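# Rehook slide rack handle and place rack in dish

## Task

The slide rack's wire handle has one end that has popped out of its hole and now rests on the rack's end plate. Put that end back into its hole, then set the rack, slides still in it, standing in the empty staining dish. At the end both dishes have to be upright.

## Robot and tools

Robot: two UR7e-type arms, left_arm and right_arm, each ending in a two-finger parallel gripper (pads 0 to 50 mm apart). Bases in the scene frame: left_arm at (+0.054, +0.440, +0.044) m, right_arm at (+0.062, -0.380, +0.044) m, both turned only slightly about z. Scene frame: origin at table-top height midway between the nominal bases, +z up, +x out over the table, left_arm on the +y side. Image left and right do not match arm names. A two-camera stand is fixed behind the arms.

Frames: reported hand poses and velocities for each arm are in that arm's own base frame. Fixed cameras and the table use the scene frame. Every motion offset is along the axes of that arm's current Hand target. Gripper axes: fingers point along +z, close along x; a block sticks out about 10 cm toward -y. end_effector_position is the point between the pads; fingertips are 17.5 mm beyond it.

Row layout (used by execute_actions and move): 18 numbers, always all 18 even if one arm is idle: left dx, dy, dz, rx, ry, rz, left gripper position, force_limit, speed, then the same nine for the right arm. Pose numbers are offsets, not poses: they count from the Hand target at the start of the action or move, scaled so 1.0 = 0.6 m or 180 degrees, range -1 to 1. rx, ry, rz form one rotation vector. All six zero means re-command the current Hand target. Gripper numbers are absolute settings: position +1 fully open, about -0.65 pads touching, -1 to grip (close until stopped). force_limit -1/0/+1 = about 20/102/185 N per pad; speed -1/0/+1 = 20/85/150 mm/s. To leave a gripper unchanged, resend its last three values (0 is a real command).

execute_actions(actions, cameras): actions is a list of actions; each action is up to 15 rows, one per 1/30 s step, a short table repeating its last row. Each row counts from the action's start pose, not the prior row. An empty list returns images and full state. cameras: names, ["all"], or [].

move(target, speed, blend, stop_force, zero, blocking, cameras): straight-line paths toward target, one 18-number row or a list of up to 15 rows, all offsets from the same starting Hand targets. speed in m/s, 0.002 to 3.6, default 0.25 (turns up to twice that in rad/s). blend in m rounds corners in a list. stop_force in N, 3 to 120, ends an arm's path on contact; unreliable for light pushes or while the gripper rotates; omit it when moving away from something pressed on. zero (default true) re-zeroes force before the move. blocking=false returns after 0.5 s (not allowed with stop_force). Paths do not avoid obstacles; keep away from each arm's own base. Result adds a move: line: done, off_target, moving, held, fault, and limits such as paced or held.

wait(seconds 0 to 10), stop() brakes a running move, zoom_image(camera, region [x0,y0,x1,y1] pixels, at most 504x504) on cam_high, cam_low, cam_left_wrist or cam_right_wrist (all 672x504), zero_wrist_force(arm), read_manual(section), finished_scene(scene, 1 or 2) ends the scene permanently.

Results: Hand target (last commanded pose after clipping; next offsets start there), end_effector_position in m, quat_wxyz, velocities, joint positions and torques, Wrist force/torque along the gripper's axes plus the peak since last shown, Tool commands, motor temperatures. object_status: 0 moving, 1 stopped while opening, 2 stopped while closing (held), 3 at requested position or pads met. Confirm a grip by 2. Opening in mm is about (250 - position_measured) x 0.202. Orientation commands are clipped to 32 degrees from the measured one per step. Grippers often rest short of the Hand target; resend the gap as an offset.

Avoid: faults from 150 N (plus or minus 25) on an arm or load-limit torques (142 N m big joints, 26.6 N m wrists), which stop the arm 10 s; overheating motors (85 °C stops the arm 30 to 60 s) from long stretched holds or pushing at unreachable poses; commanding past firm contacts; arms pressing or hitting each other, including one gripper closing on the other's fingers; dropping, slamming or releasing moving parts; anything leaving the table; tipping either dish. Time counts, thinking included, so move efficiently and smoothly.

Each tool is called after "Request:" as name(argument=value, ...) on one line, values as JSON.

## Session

Request:
execute_actions(actions=[])

Request:
zoom_image(camera="cam_low", region=[280, 240, 400, 360])

Request:
zoom_image(camera="cam_high", region=[190, 200, 390, 360])

Scene clock: 0.00 s.
left_arm: end_effector_position=(+0.4551, -0.2563, +0.1008) position_measured=3 object_status=3 end_effector_quat_wxyz=(+0.739, -0.641, -0.123, -0.169) | right_arm: end_effector_position=(+0.5182, -0.0220, +0.2358) position_measured=3 object_status=3 end_effector_quat_wxyz=(+0.002, +0.132, +0.991, +0.002)
Joint positions: left_arm=[-1.052 -0.551 1.161 -0.434 -1.024 -0.507] | right_arm=[3.358 -1.616 -1.764 -1.327 1.574 -1.09]
Joint velocities: within noise
Joint torques (N m): no reading
Motor temperatures (°C): left_arm=[31 24 31 29 35 34] | right_arm=[33 34 33 41 31 40]
Wrist force (N): no reading
Wrist torque (N m): no reading
Wrist force, peak (N): no reading
Hand target: left_arm +0.4551, -0.2563, +0.1008; +0.739, -0.641, -0.123, -0.169 | right_arm +0.5182, -0.0220, +0.2358; +0.002, +0.132, +0.991, +0.002
Tool commands: left_gripper/position=+1.0 left_gripper/force_limit=+1.0 left_gripper/speed=+1.0 right_gripper/position=+1.0 right_gripper/force_limit=+1.0 right_gripper/speed=+1.0

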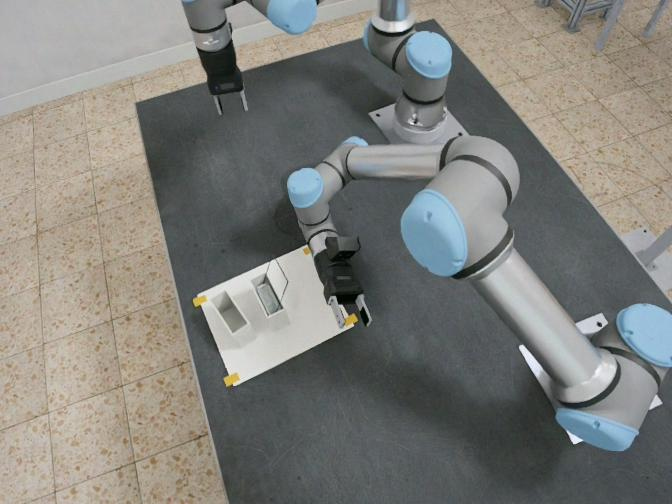

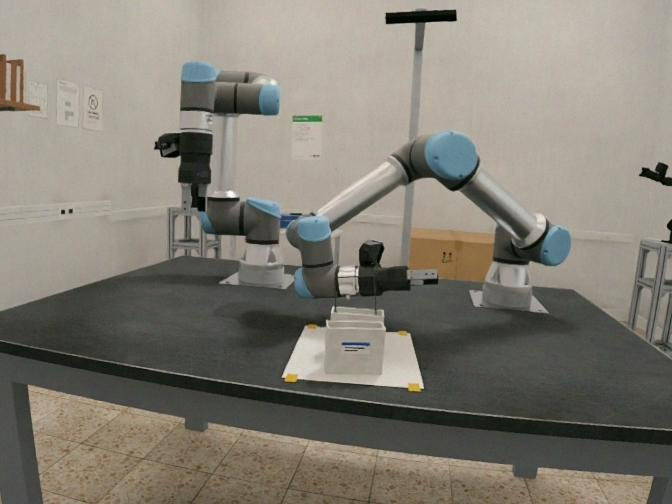

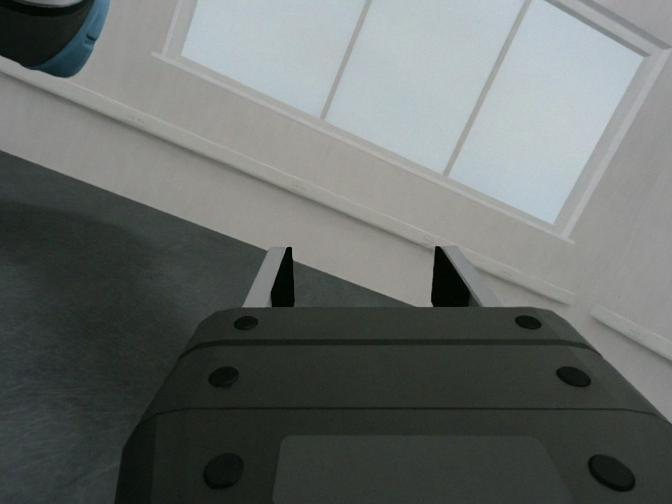

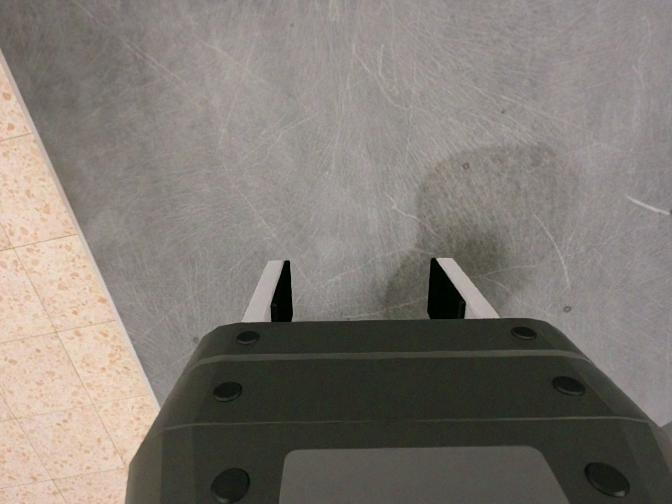

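Scaled by 4.200 from the camera's 672x504 image, which has a finer 960x720 frame.

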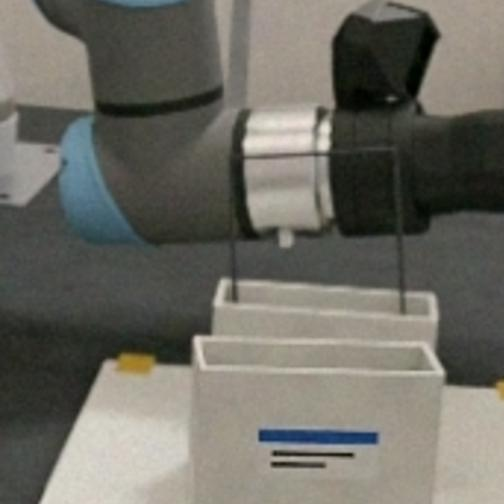

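Scaled by 2.520 from the camera's 672x504 image, which has a finer 960x720 frame.

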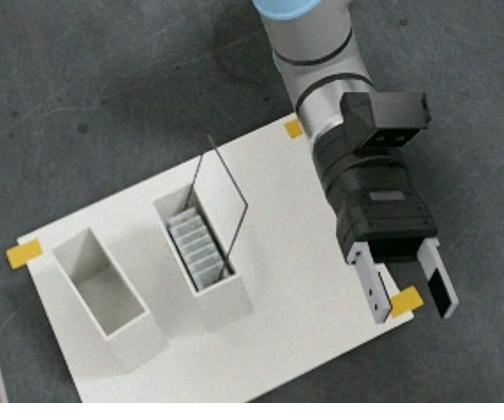

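Request:
move(target=[[0.0823,-0.4148,0.0585,0,0,0,1,0.3,-1,0,0,0,0,0,0,1,0.3,-1],[0.0405,-0.328,0.1385,-0.2678,0.7888,0.2664,1,0.3,-1,0,0,0,0,0,0,1,0.3,-1]], speed=[0.2,0.4], blend=[0.05,0], cameras=["cam_high","cam_left_wrist"])

Scene clock: 27.20 s.
left_arm: end_effector_position=(+0.4000, -0.2006, +0.3010) position_measured=3 object_status=3 end_effector_quat_wxyz=(+0.112, -0.234, +0.872, -0.416) | right_arm: end_effector_position=(+0.5182, -0.0220, +0.2358) position_measured=3 object_status=3 end_effector_quat_wxyz=(+0.002, +0.132, +0.991, +0.002)
Joint positions: left_arm=[-0.548 -1.939 2.382 -2.841 -1.951 3.471] | right_arm=[3.358 -1.616 -1.764 -1.327 1.574 -1.09]
Joint torques (N m): left_arm=[4.42 -14.18 -21.93 -3.04 -2.33 0.73] | right_arm=[-0.85 28.78 24.96 2.96 -0.26 0.02]
Wrist force (N): left_arm=[-0.4 2.1 1.3] | right_arm=[0.3 0.0 0.0]
Wrist torque (N m): left_arm=[0.36 0.35 0.23] | right_arm=[0.00 -0.05 0.00]
Wrist force, peak (N): left_arm=[0.4 -3.3 -0.1] | right_arm=[0.7 0.0 0.4]
Hand target: left_arm +0.3999, -0.2005, +0.3010; +0.112, -0.234, +0.872, -0.416 | right_arm +0.5182, -0.0220, +0.2358; +0.002, +0.132, +0.991, +0.002
Off the commanded pose: left_arm 0.000 m, 0 deg | right_arm 0.000 m, 0 deg.
move: done; blend cut to 0 m at target 1
Images, in order (width x height): cam_high 672x504, cam_left_wrist 672x504.

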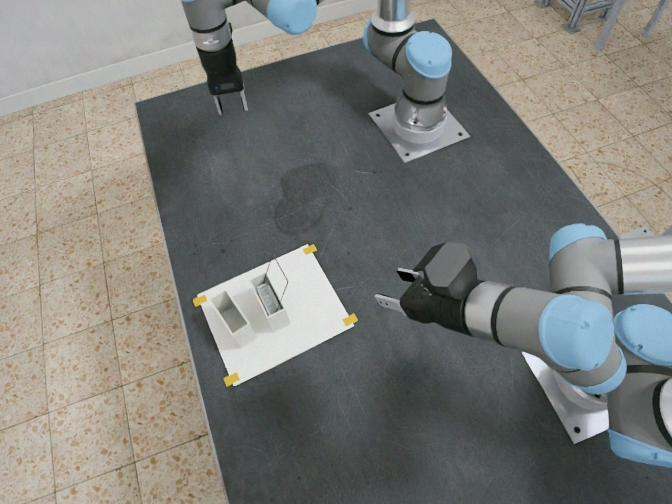

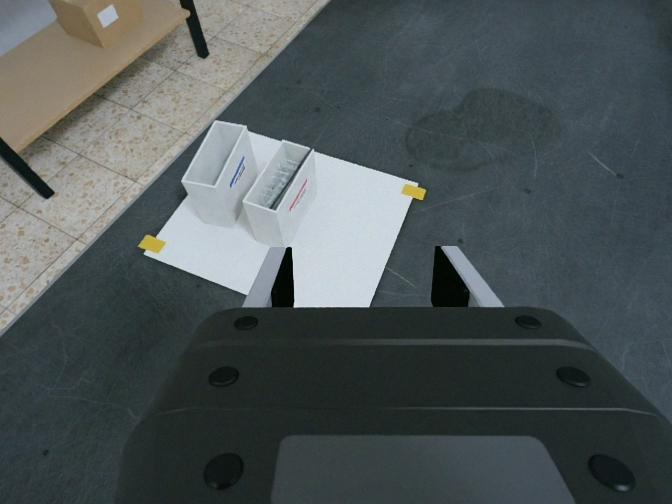

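Request:
zoom_image(camera="cam_left_wrist", region=[170, 110, 350, 250])

Request:
zoom_image(camera="cam_high", region=[200, 240, 300, 340])

Scaled by 2.800 from the camera's 672x504 image, which has a finer 960x720 frame.

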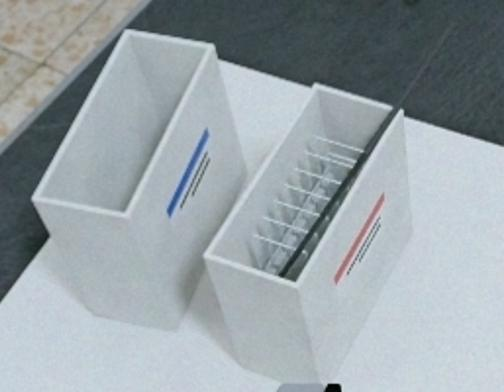

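Scaled by 5.040 from the camera's 672x504 image, which has a finer 960x720 frame.

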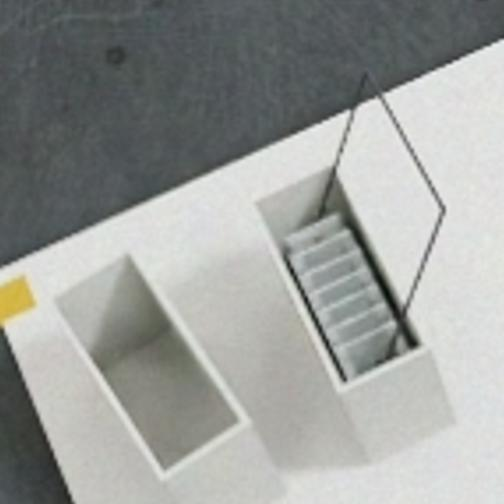

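Request:
move(target=[[-0.07,0.013,0.19,0,0.0947,0.0767,1,0.3,-1,-0.0143,0.3492,0.0016,0.0573,0.3530,0.8349,1,0.3,-1],[-0.139,0.0265,0.3805,0,0.0947,0.0767,1,0.3,-1,0.0237,0.4862,0.1758,0.0573,0.3530,0.8349,1,0.3,-1]], speed=[0.4,0.12], cameras=["all"])

Request:
zoom_image(camera="cam_low", region=[300, 240, 420, 340])

Request:
zoom_image(camera="cam_left_wrist", region=[250, 80, 450, 280])

Request:
zoom_image(camera="cam_right_wrist", region=[250, 80, 450, 280])

Scene clock: 104.23 s.
left_arm: end_effector_position=(+0.5560, -0.3037, +0.1449) position_measured=3 object_status=3 end_effector_quat_wxyz=(+0.030, -0.064, +0.900, -0.430) | right_arm: end_effector_position=(+0.5812, +0.2637, +0.1318) position_measured=3 object_status=3 end_effector_quat_wxyz=(-0.391, +0.920, +0.023, -0.009)
Joint positions: left_arm=[-0.446 -1.131 1.985 -3.025 -2.274 3.898] | right_arm=[3.498 -2.039 -1.829 -0.54 2.327 1.998]
Joint torques (N m): left_arm=[6.22 -37.26 -13.83 -2.28 -2.73 1.99] | right_arm=[-4.15 48.16 31.27 3.44 4.17 -0.8]
Wrist force (N): left_arm=[0.0 2.2 1.1] | right_arm=[1.3 0.5 -1.1]
Wrist torque (N m): left_arm=[0.30 0.25 0.18] | right_arm=[0.12 -0.42 -0.26]
Wrist force, peak (N): left_arm=[-1.1 2.4 2.1] | right_arm=[1.1 -0.4 -3.4]
Hand target: left_arm +0.5560, -0.3036, +0.1449; +0.031, -0.064, +0.900, -0.430 | right_arm +0.5812, +0.2638, +0.1319; -0.391, +0.920, +0.023, -0.009
Off the commanded pose: left_arm 0.000 m, 0 deg | right_arm 0.000 m, 0 deg.
move: done

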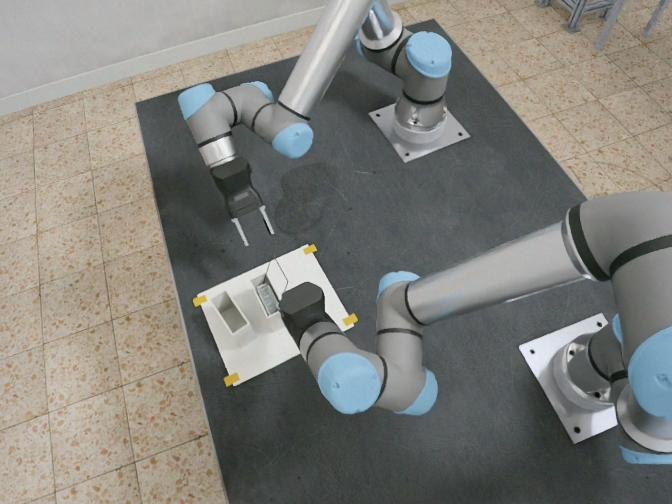

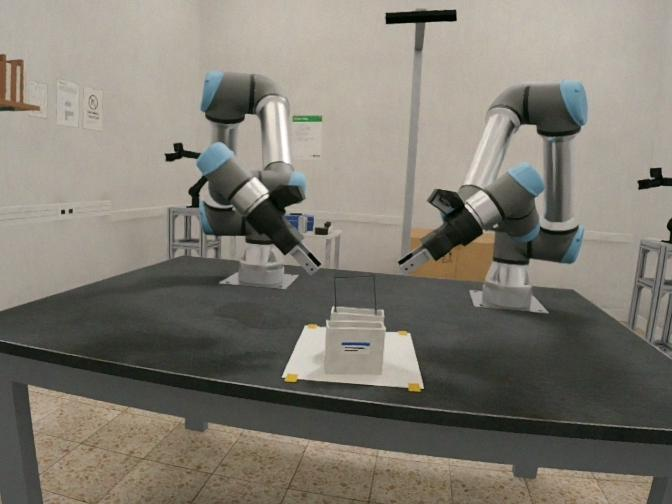

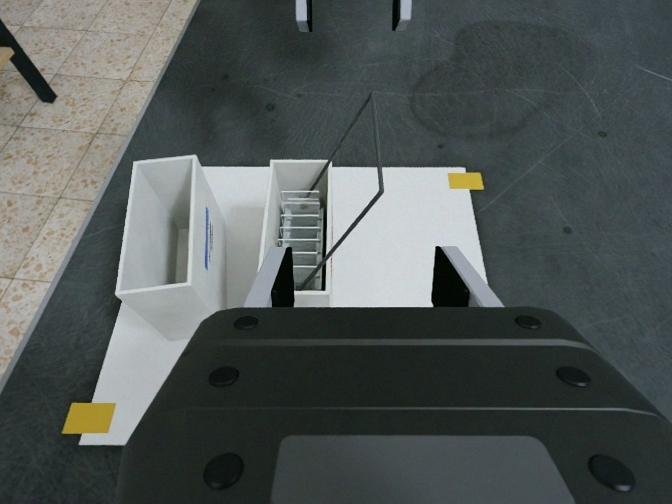

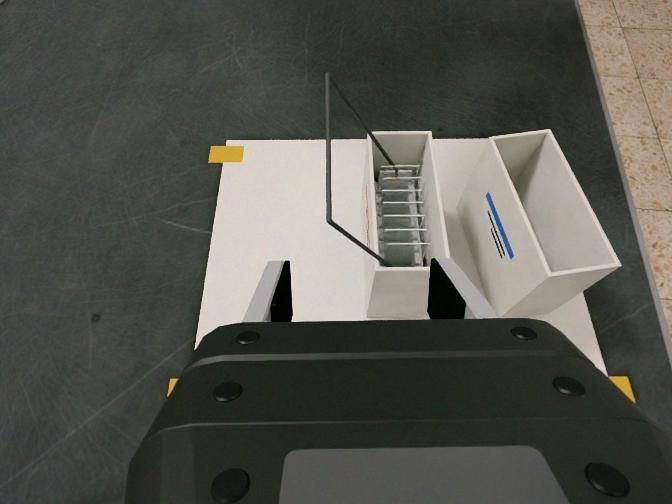

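Scaled by 4.200 from the camera's 672x504 image, which has a finer 960x720 frame.

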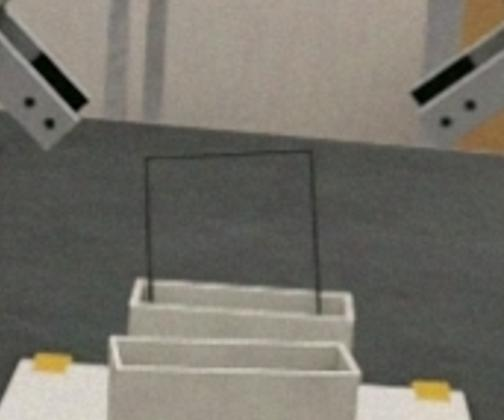

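Scaled by 2.520 from the camera's 672x504 image, which has a finer 960x720 frame.

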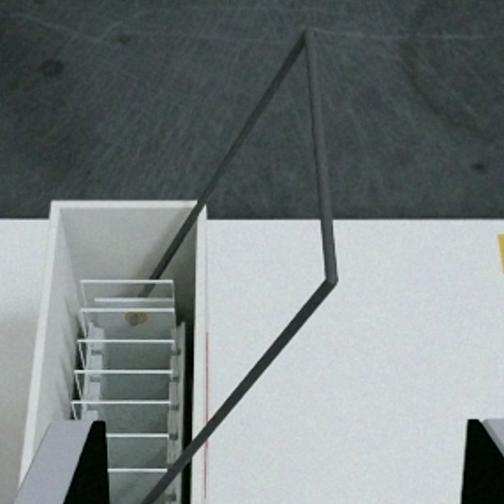

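Scaled by 2.520 from the camera's 672x504 image, which has a finer 960x720 frame.

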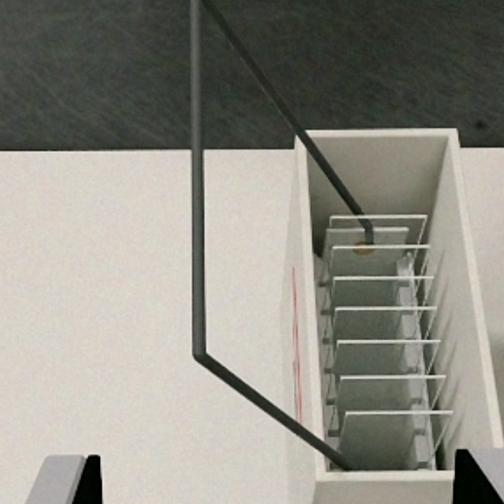

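Request:
move(target=[-0.005,0.006,0.1446,0,0,0,1,0.3,-1,0.005,0.0131,0.1391,0,0,0,1,0.3,-1], speed=0.05, stop_force=15, cameras=["cam_low","cam_left_wrist","cam_right_wrist"])

Request:
zoom_image(camera="cam_low", region=[310, 250, 400, 340])

Scene clock: 133.53 s.
left_arm: end_effector_position=(+0.5682, -0.3677, +0.0875) position_measured=3 object_status=3 end_effector_quat_wxyz=(+0.031, -0.064, +0.900, -0.430) | right_arm: end_effector_position=(+0.5816, +0.3185, +0.0684) position_measured=3 object_status=3 end_effector_quat_wxyz=(-0.391, +0.920, +0.023, -0.009)
Joint positions: left_arm=[-0.54 -0.957 1.914 -3.19 -2.218 3.8] | right_arm=[3.584 -2.183 -1.827 -0.323 2.299 2.108]
Joint torques (N m): left_arm=[8.25 -50.55 -9.81 -2.14 -2.7 2.63] | right_arm=[-7.71 57.17 7.29 1.84 4.22 -1.56]
Wrist force (N): left_arm=[-0.5 2.2 0.9] | right_arm=[1.3 0.4 -1.3]
Wrist torque (N m): left_arm=[0.27 0.35 0.18] | right_arm=[0.08 -0.39 -0.37]
Wrist force, peak (N): left_arm=[-0.2 2.2 1.5] | right_arm=[1.0 0.3 -2.5]
Hand target: left_arm +0.5682, -0.3677, +0.0875; +0.031, -0.064, +0.900, -0.430 | right_arm +0.5816, +0.3185, +0.0683; -0.391, +0.920, +0.023, -0.009
Off the commanded pose: left_arm 0.000 m, 0 deg | right_arm 0.000 m, 0 deg.
move: done
Images, in order (width x height): cam_low 672x504, cam_left_wrist 672x504, cam_right_wrist 672x504.

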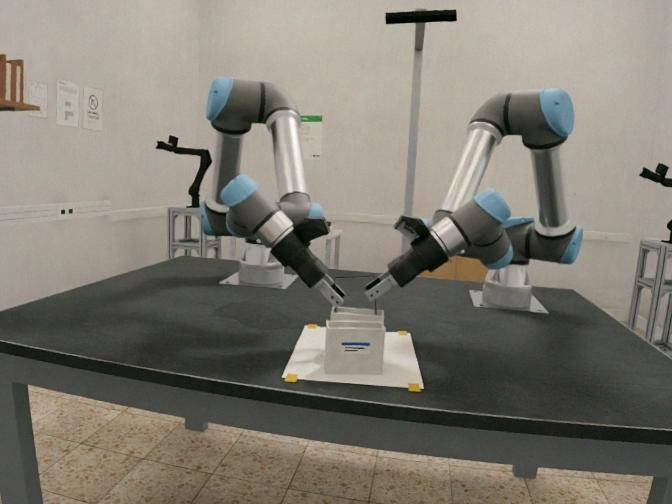

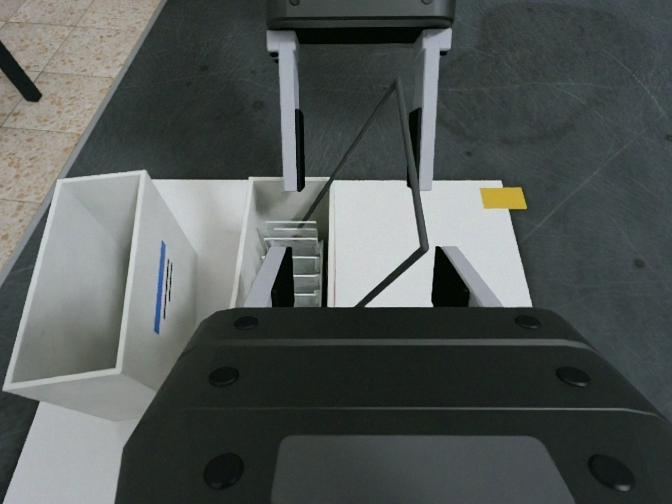

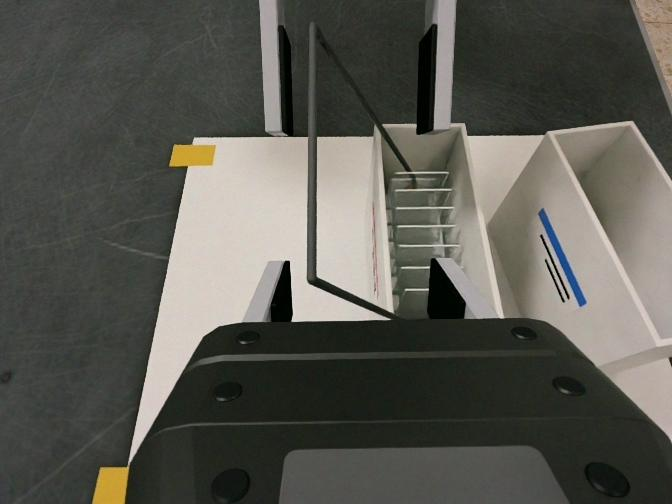

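Scaled by 5.600 from the camera's 672x504 image, which has a finer 960x720 frame.

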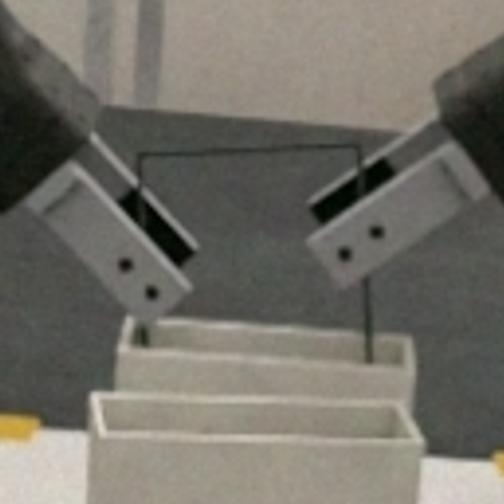

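Request:
move(target=[[0,0,0,0,0,0,-0.19,0.3,-1,0,0,0,0,0,0,-0.19,0.3,-1],[-0.045,0,0,0,0,0,-0.19,0.3,-1,0.045,0,0,0,0,0,-0.19,0.3,-1],[-0.045,0,0,0,0,0,-1,0.3,-1,0.045,0,0,0,0,0,-1,0.3,-1]], speed=0.03, cameras=["cam_low","cam_left_wrist","cam_right_wrist"])

Request:
zoom_image(camera="cam_low", region=[310, 250, 400, 340])

Request:
zoom_image(camera="cam_right_wrist", region=[300, 110, 420, 230])

Request:
zoom_image(camera="cam_left_wrist", region=[300, 130, 420, 250])

Scene clock: 148.73 s.
left_arm: end_effector_position=(+0.5950, -0.3639, +0.0876) position_measured=253 object_status=0 end_effector_quat_wxyz=(+0.031, -0.064, +0.900, -0.430) | right_arm: end_effector_position=(+0.6086, +0.3199, +0.0685) position_measured=247 object_status=2 end_effector_quat_wxyz=(-0.391, +0.920, +0.023, -0.009)
Joint positions: left_arm=[-0.511 -0.925 1.841 -3.131 -2.236 3.83] | right_arm=[3.567 -2.223 -1.742 -0.381 2.305 2.087]
Joint torques (N m): left_arm=[-10.22 -42.04 -10.46 -0.88 -1.56 -2.75] | right_arm=[4.5 40.48 8.69 0.05 0.08 1.52]
Wrist force (N): left_arm=[-3.9 -3.8 -3.3] | right_arm=[1.4 -9.9 -9.2]
Wrist torque (N m): left_arm=[0.26 0.22 0.13] | right_arm=[-0.23 -0.07 -0.69]
Wrist force, peak (N): left_arm=[-4.1 -3.9 -3.9] | right_arm=[0.7 -9.6 -9.7]
Hand target: left_arm +0.5949, -0.3639, +0.0875; +0.031, -0.064, +0.900, -0.430 | right_arm +0.6086, +0.3199, +0.0684; -0.391, +0.920, +0.023, -0.009
Off the commanded pose: left_arm 0.000 m, 0 deg | right_arm 0.000 m, 0 deg.
move: done
Images, in order (width x height): cam_low 672x504, cam_left_wrist 672x504, cam_right_wrist 672x504.

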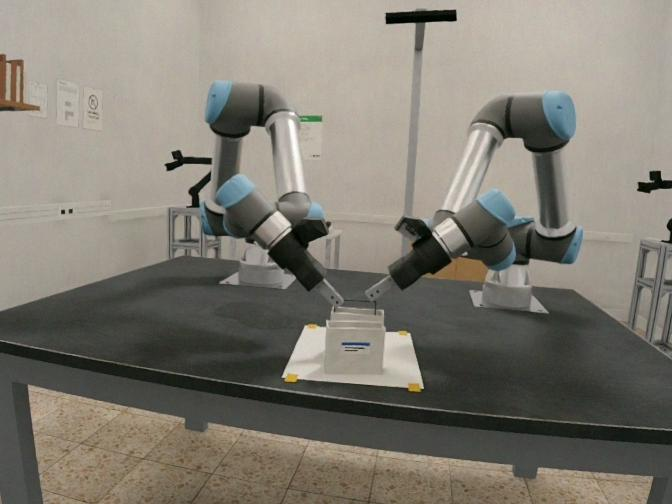

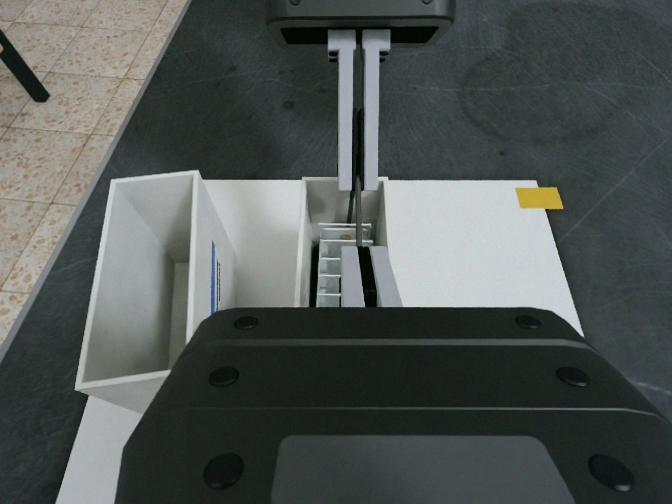

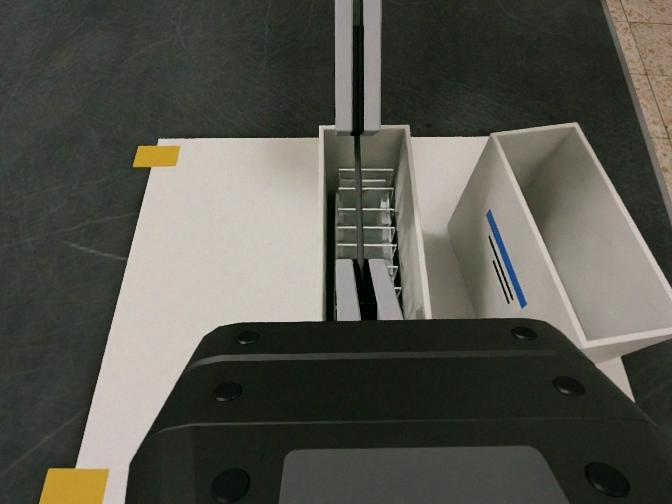

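Scaled by 5.600 from the camera's 672x504 image, which has a finer 960x720 frame.

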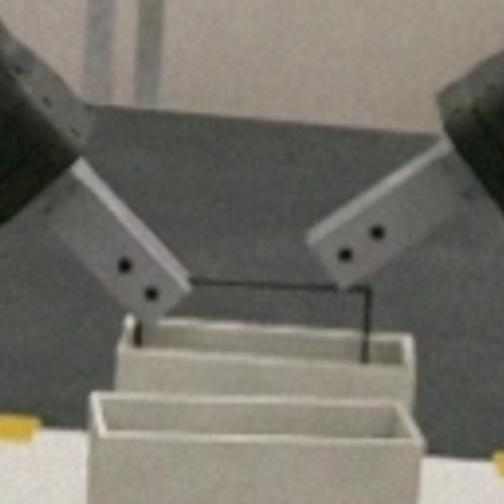

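Scaled by 4.200 from the camera's 672x504 image, which has a finer 960x720 frame.

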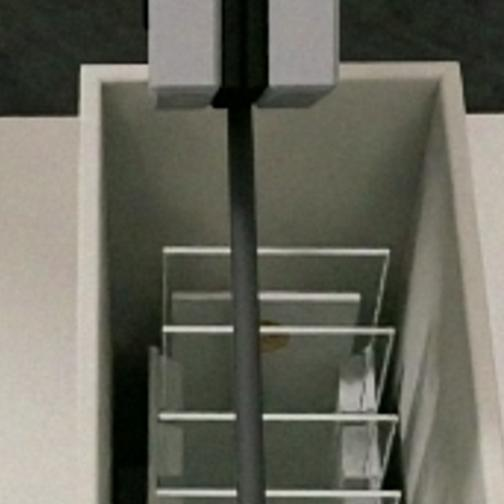

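Scaled by 4.200 from the camera's 672x504 image, which has a finer 960x720 frame.

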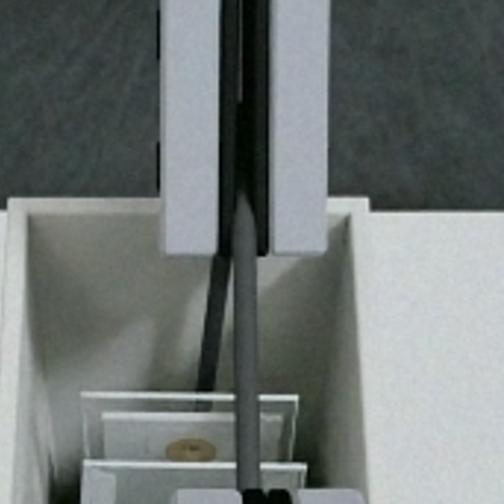

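Request:
move(target=[[0,0,0,0,0,0,-0.1,0.3,-1,0,0,0,0,0,0,-1,0.3,-1],[0,0.0142,0.0115,0,0,0,-0.1,0.3,-1,0,0,0,0,0,0,-1,0.3,-1],[0,0.0142,0.0115,0,0,0,-1,0.3,-1,0,0,0,0,0,0,-1,0.3,-1]], speed=0.03, cameras=["cam_low","cam_left_wrist","cam_right_wrist"])

Request:
zoom_image(camera="cam_low", region=[310, 250, 400, 340])

Request:
zoom_image(camera="cam_right_wrist", region=[300, 110, 420, 230])

Scene clock: 168.07 s.
left_arm: end_effector_position=(+0.5949, -0.3638, +0.0766) position_measured=249 object_status=2 end_effector_quat_wxyz=(+0.031, -0.064, +0.900, -0.430) | right_arm: end_effector_position=(+0.6086, +0.3199, +0.0684) position_measured=247 object_status=2 end_effector_quat_wxyz=(-0.391, +0.920, +0.023, -0.009)
Joint positions: left_arm=[-0.511 -0.903 1.842 -3.154 -2.236 3.83] | right_arm=[3.567 -2.223 -1.742 -0.381 2.305 2.087]
Joint torques (N m): left_arm=[-9.92 -50.78 -21.14 -2.27 -2.13 -2.54] | right_arm=[-4.31 31.16 8.8 -0.22 -2.63 1.39]
Wrist force (N): left_arm=[-5.2 1.3 -0.4] | right_arm=[0.2 -13.7 -13.2]
Wrist torque (N m): left_arm=[0.24 0.27 0.15] | right_arm=[-0.27 -0.23 -0.84]
Wrist force, peak (N): left_arm=[-4.6 -3.7 -3.6] | right_arm=[0.3 -14.2 -13.7]
Hand target: left_arm +0.5949, -0.3639, +0.0766; +0.031, -0.064, +0.900, -0.430 | right_arm +0.6086, +0.3199, +0.0684; -0.391, +0.920, +0.023, -0.009
Off the commanded pose: left_arm 0.000 m, 0 deg | right_arm 0.000 m, 0 deg.
move: done
Images, in order (width x height): cam_low 672x504, cam_left_wrist 672x504, cam_right_wrist 672x504.

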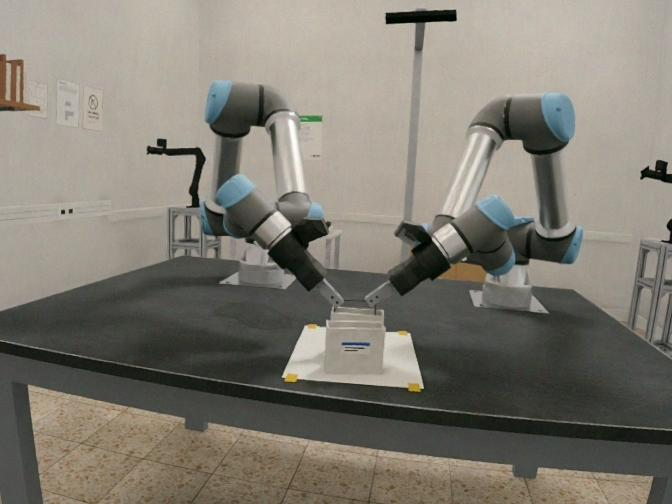

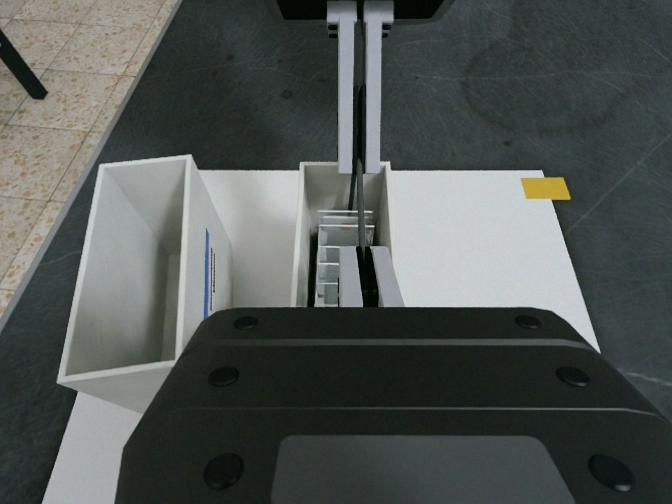

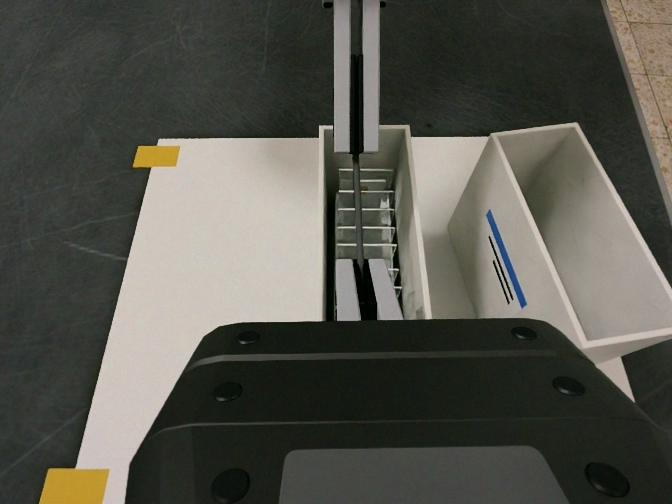

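Scaled by 5.600 from the camera's 672x504 image, which has a finer 960x720 frame.

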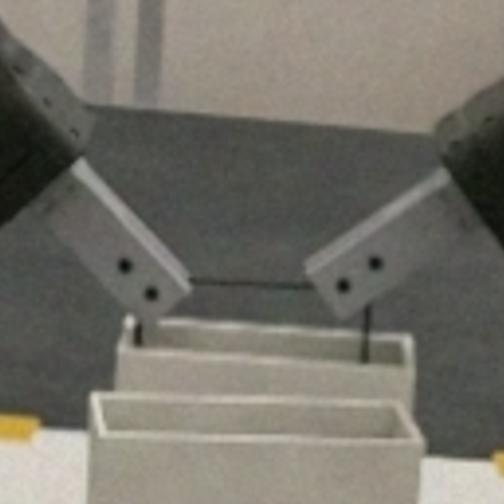

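Scaled by 4.200 from the camera's 672x504 image, which has a finer 960x720 frame.

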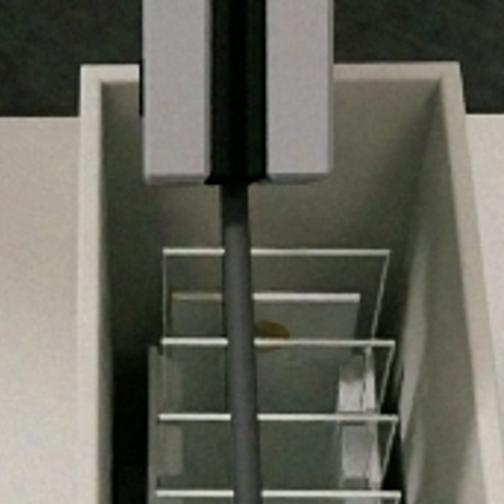

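Request:
move(target=[0,-0.0389,-0.0315,0,0,0,-1,0.3,-1,0,-0.036,-0.0348,0,0,0,-1,0.3,-1], speed=0.04, stop_force=35, cameras=["cam_low","cam_left_wrist","cam_right_wrist"])

Request:
zoom_image(camera="cam_low", region=[310, 250, 400, 340])

Request:
zoom_image(camera="cam_right_wrist", region=[300, 110, 420, 230])

Request:
zoom_image(camera="cam_left_wrist", region=[300, 130, 420, 250])

Scene clock: 180.83 s.
left_arm: end_effector_position=(+0.5949, -0.3639, +0.1066) position_measured=249 object_status=2 end_effector_quat_wxyz=(+0.031, -0.064, +0.900, -0.430) | right_arm: end_effector_position=(+0.6085, +0.3198, +0.0984) position_measured=247 object_status=2 end_effector_quat_wxyz=(-0.391, +0.920, +0.023, -0.009)
Joint positions: left_arm=[-0.511 -0.961 1.836 -3.09 -2.236 3.83] | right_arm=[3.567 -2.172 -1.731 -0.444 2.305 2.087]
Joint torques (N m): left_arm=[8.44 -29.95 -12.26 -5.37 -0.84 2.24] | right_arm=[-6.92 37.58 7.56 4.42 0.84 -1.47]
Wrist force (N): left_arm=[-1.2 2.6 4.0] | right_arm=[0.5 -3.6 -1.3]
Wrist torque (N m): left_arm=[0.23 0.26 0.08] | right_arm=[0.04 -0.41 -0.22]
Wrist force, peak (N): left_arm=[-0.7 2.7 6.5] | right_arm=[0.5 -14.2 -13.9]
Hand target: left_arm +0.5949, -0.3639, +0.1066; +0.031, -0.064, +0.900, -0.430 | right_arm +0.6085, +0.3198, +0.0984; -0.391, +0.920, +0.023, -0.009
Off the commanded pose: left_arm 0.000 m, 0 deg | right_arm 0.000 m, 0 deg.
move: done
Images, in order (width x height): cam_low 672x504, cam_left_wrist 672x504, cam_right_wrist 672x504.

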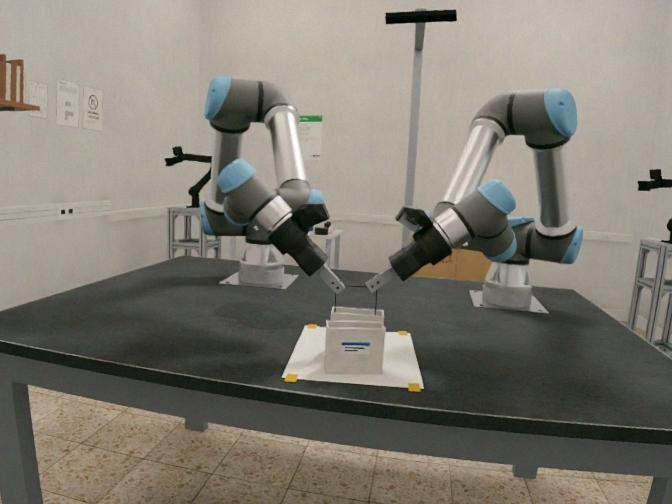

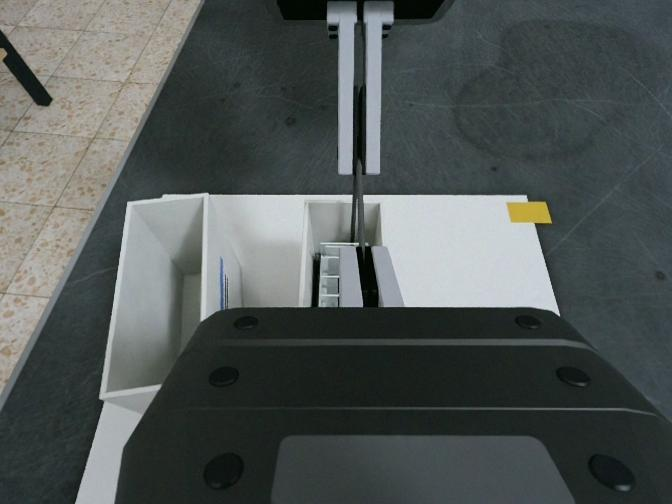

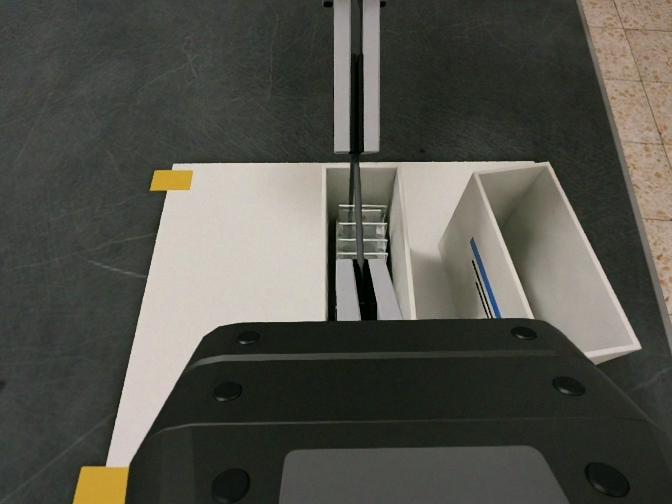

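Scaled by 5.600 from the camera's 672x504 image, which has a finer 960x720 frame.

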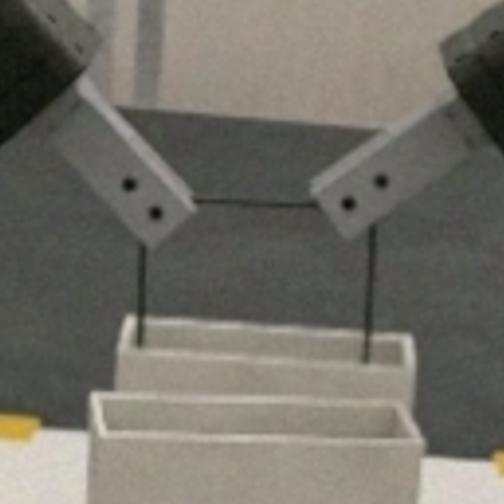

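Scaled by 4.200 from the camera's 672x504 image, which has a finer 960x720 frame.

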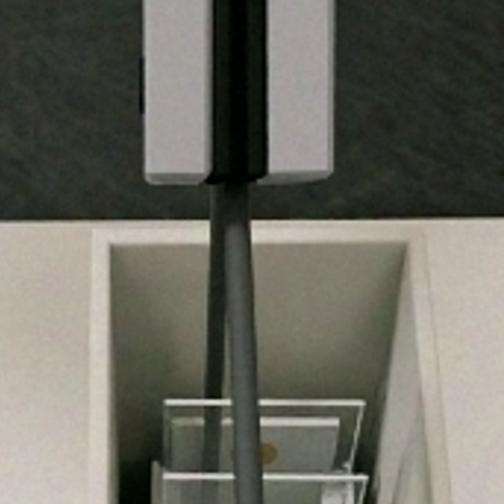

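Scaled by 4.200 from the camera's 672x504 image, which has a finer 960x720 frame.

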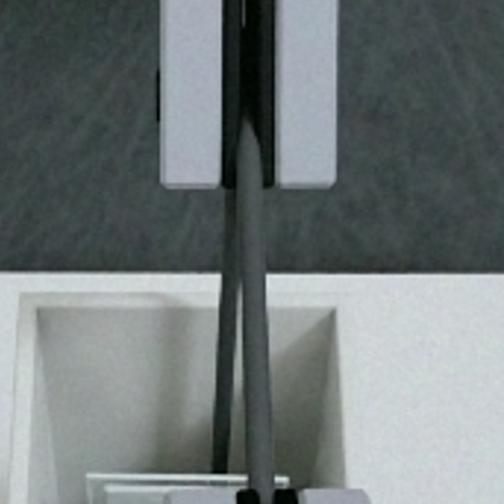

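Request:
zoom_image(camera="cam_right_wrist", region=[330, 190, 390, 250])

Request:
zoom_image(camera="cam_left_wrist", region=[310, 220, 370, 280])

Scaled by 8.400 from the camera's 672x504 image, which has a finer 960x720 frame.

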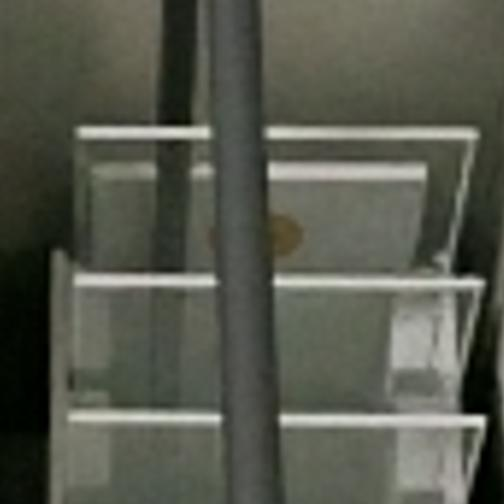

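Scaled by 8.400 from the camera's 672x504 image, which has a finer 960x720 frame.

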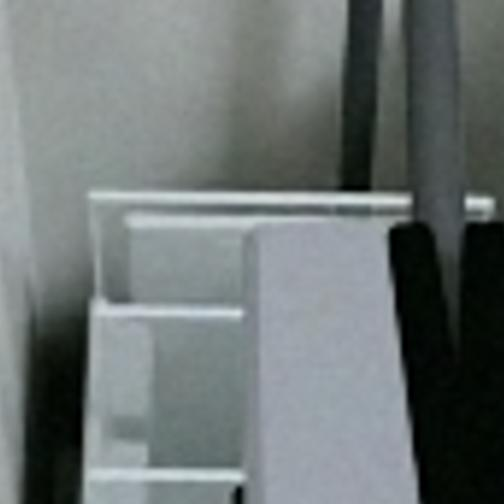

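Request:
move(target=[[0,-0.0363,-0.0294,0,0,0,-1,0.3,-1,0,-0.0336,-0.0324,0,0,0,-1,0.3,-1],[0,-0.0363,-0.0294,0,0,0,-0.3,0.3,-1,0,-0.0336,-0.0324,0,0,0,-1,0.3,-1],[0,0.009,0.0073,0,0,0,-0.3,0.3,-1,0,-0.0336,-0.0324,0,0,0,-1,0.3,-1],[0,0.009,0.0073,0,0,0,-1,0.3,-1,0,-0.0336,-0.0324,0,0,0,-1,0.3,-1]], speed=0.05, cameras=["cam_low","cam_left_wrist","cam_right_wrist"])

Request:
zoom_image(camera="cam_low", region=[310, 230, 400, 320])

Scene clock: 203.80 s.
left_arm: end_effector_position=(+0.5949, -0.3639, +0.0996) position_measured=246 object_status=0 end_effector_quat_wxyz=(+0.031, -0.064, +0.900, -0.430) | right_arm: end_effector_position=(+0.6085, +0.3198, +0.1264) position_measured=247 object_status=2 end_effector_quat_wxyz=(-0.391, +0.920, +0.023, -0.009)
Joint positions: left_arm=[-0.511 -0.948 1.838 -3.105 -2.236 3.83] | right_arm=[3.567 -2.127 -1.715 -0.505 2.305 2.087]
Joint torques (N m): left_arm=[-7.78 -51.25 -28.76 -2.14 0.17 -2.43] | right_arm=[-7.21 38.95 10.85 4.94 -0.38 -1.38]
Wrist force (N): left_arm=[0.7 2.1 0.7] | right_arm=[2.1 1.0 -1.3]
Wrist torque (N m): left_arm=[0.24 0.27 0.18] | right_arm=[0.16 -0.31 -0.14]
Wrist force, peak (N): left_arm=[-0.5 -1.1 10.3] | right_arm=[0.6 -10.1 4.0]
Hand target: left_arm +0.5949, -0.3639, +0.0996; +0.031, -0.064, +0.900, -0.430 | right_arm +0.6085, +0.3198, +0.1264; -0.391, +0.920, +0.023, -0.009
Off the commanded pose: left_arm 0.000 m, 0 deg | right_arm 0.000 m, 0 deg.
move: done
Images, in order (width x height): cam_low 672x504, cam_left_wrist 672x504, cam_right_wrist 672x504.

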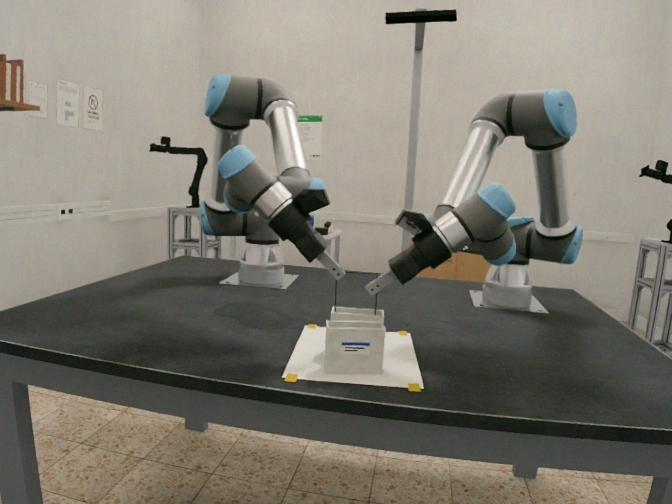

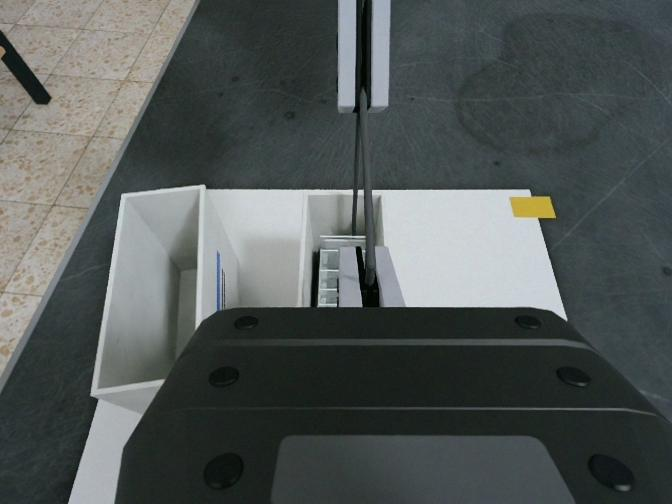

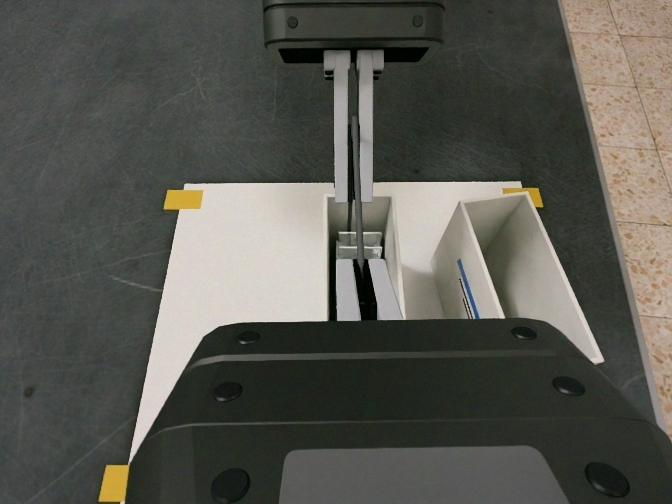

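Scaled by 5.600 from the camera's 672x504 image, which has a finer 960x720 frame.

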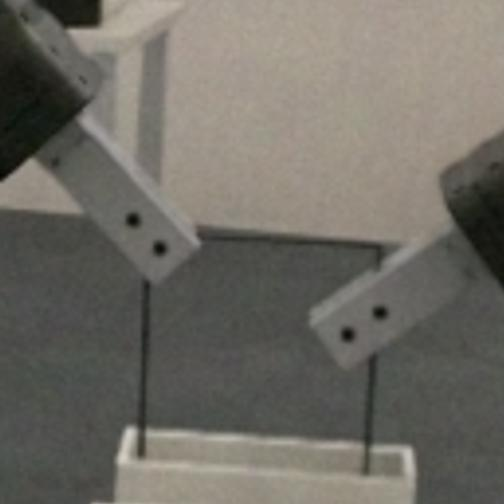

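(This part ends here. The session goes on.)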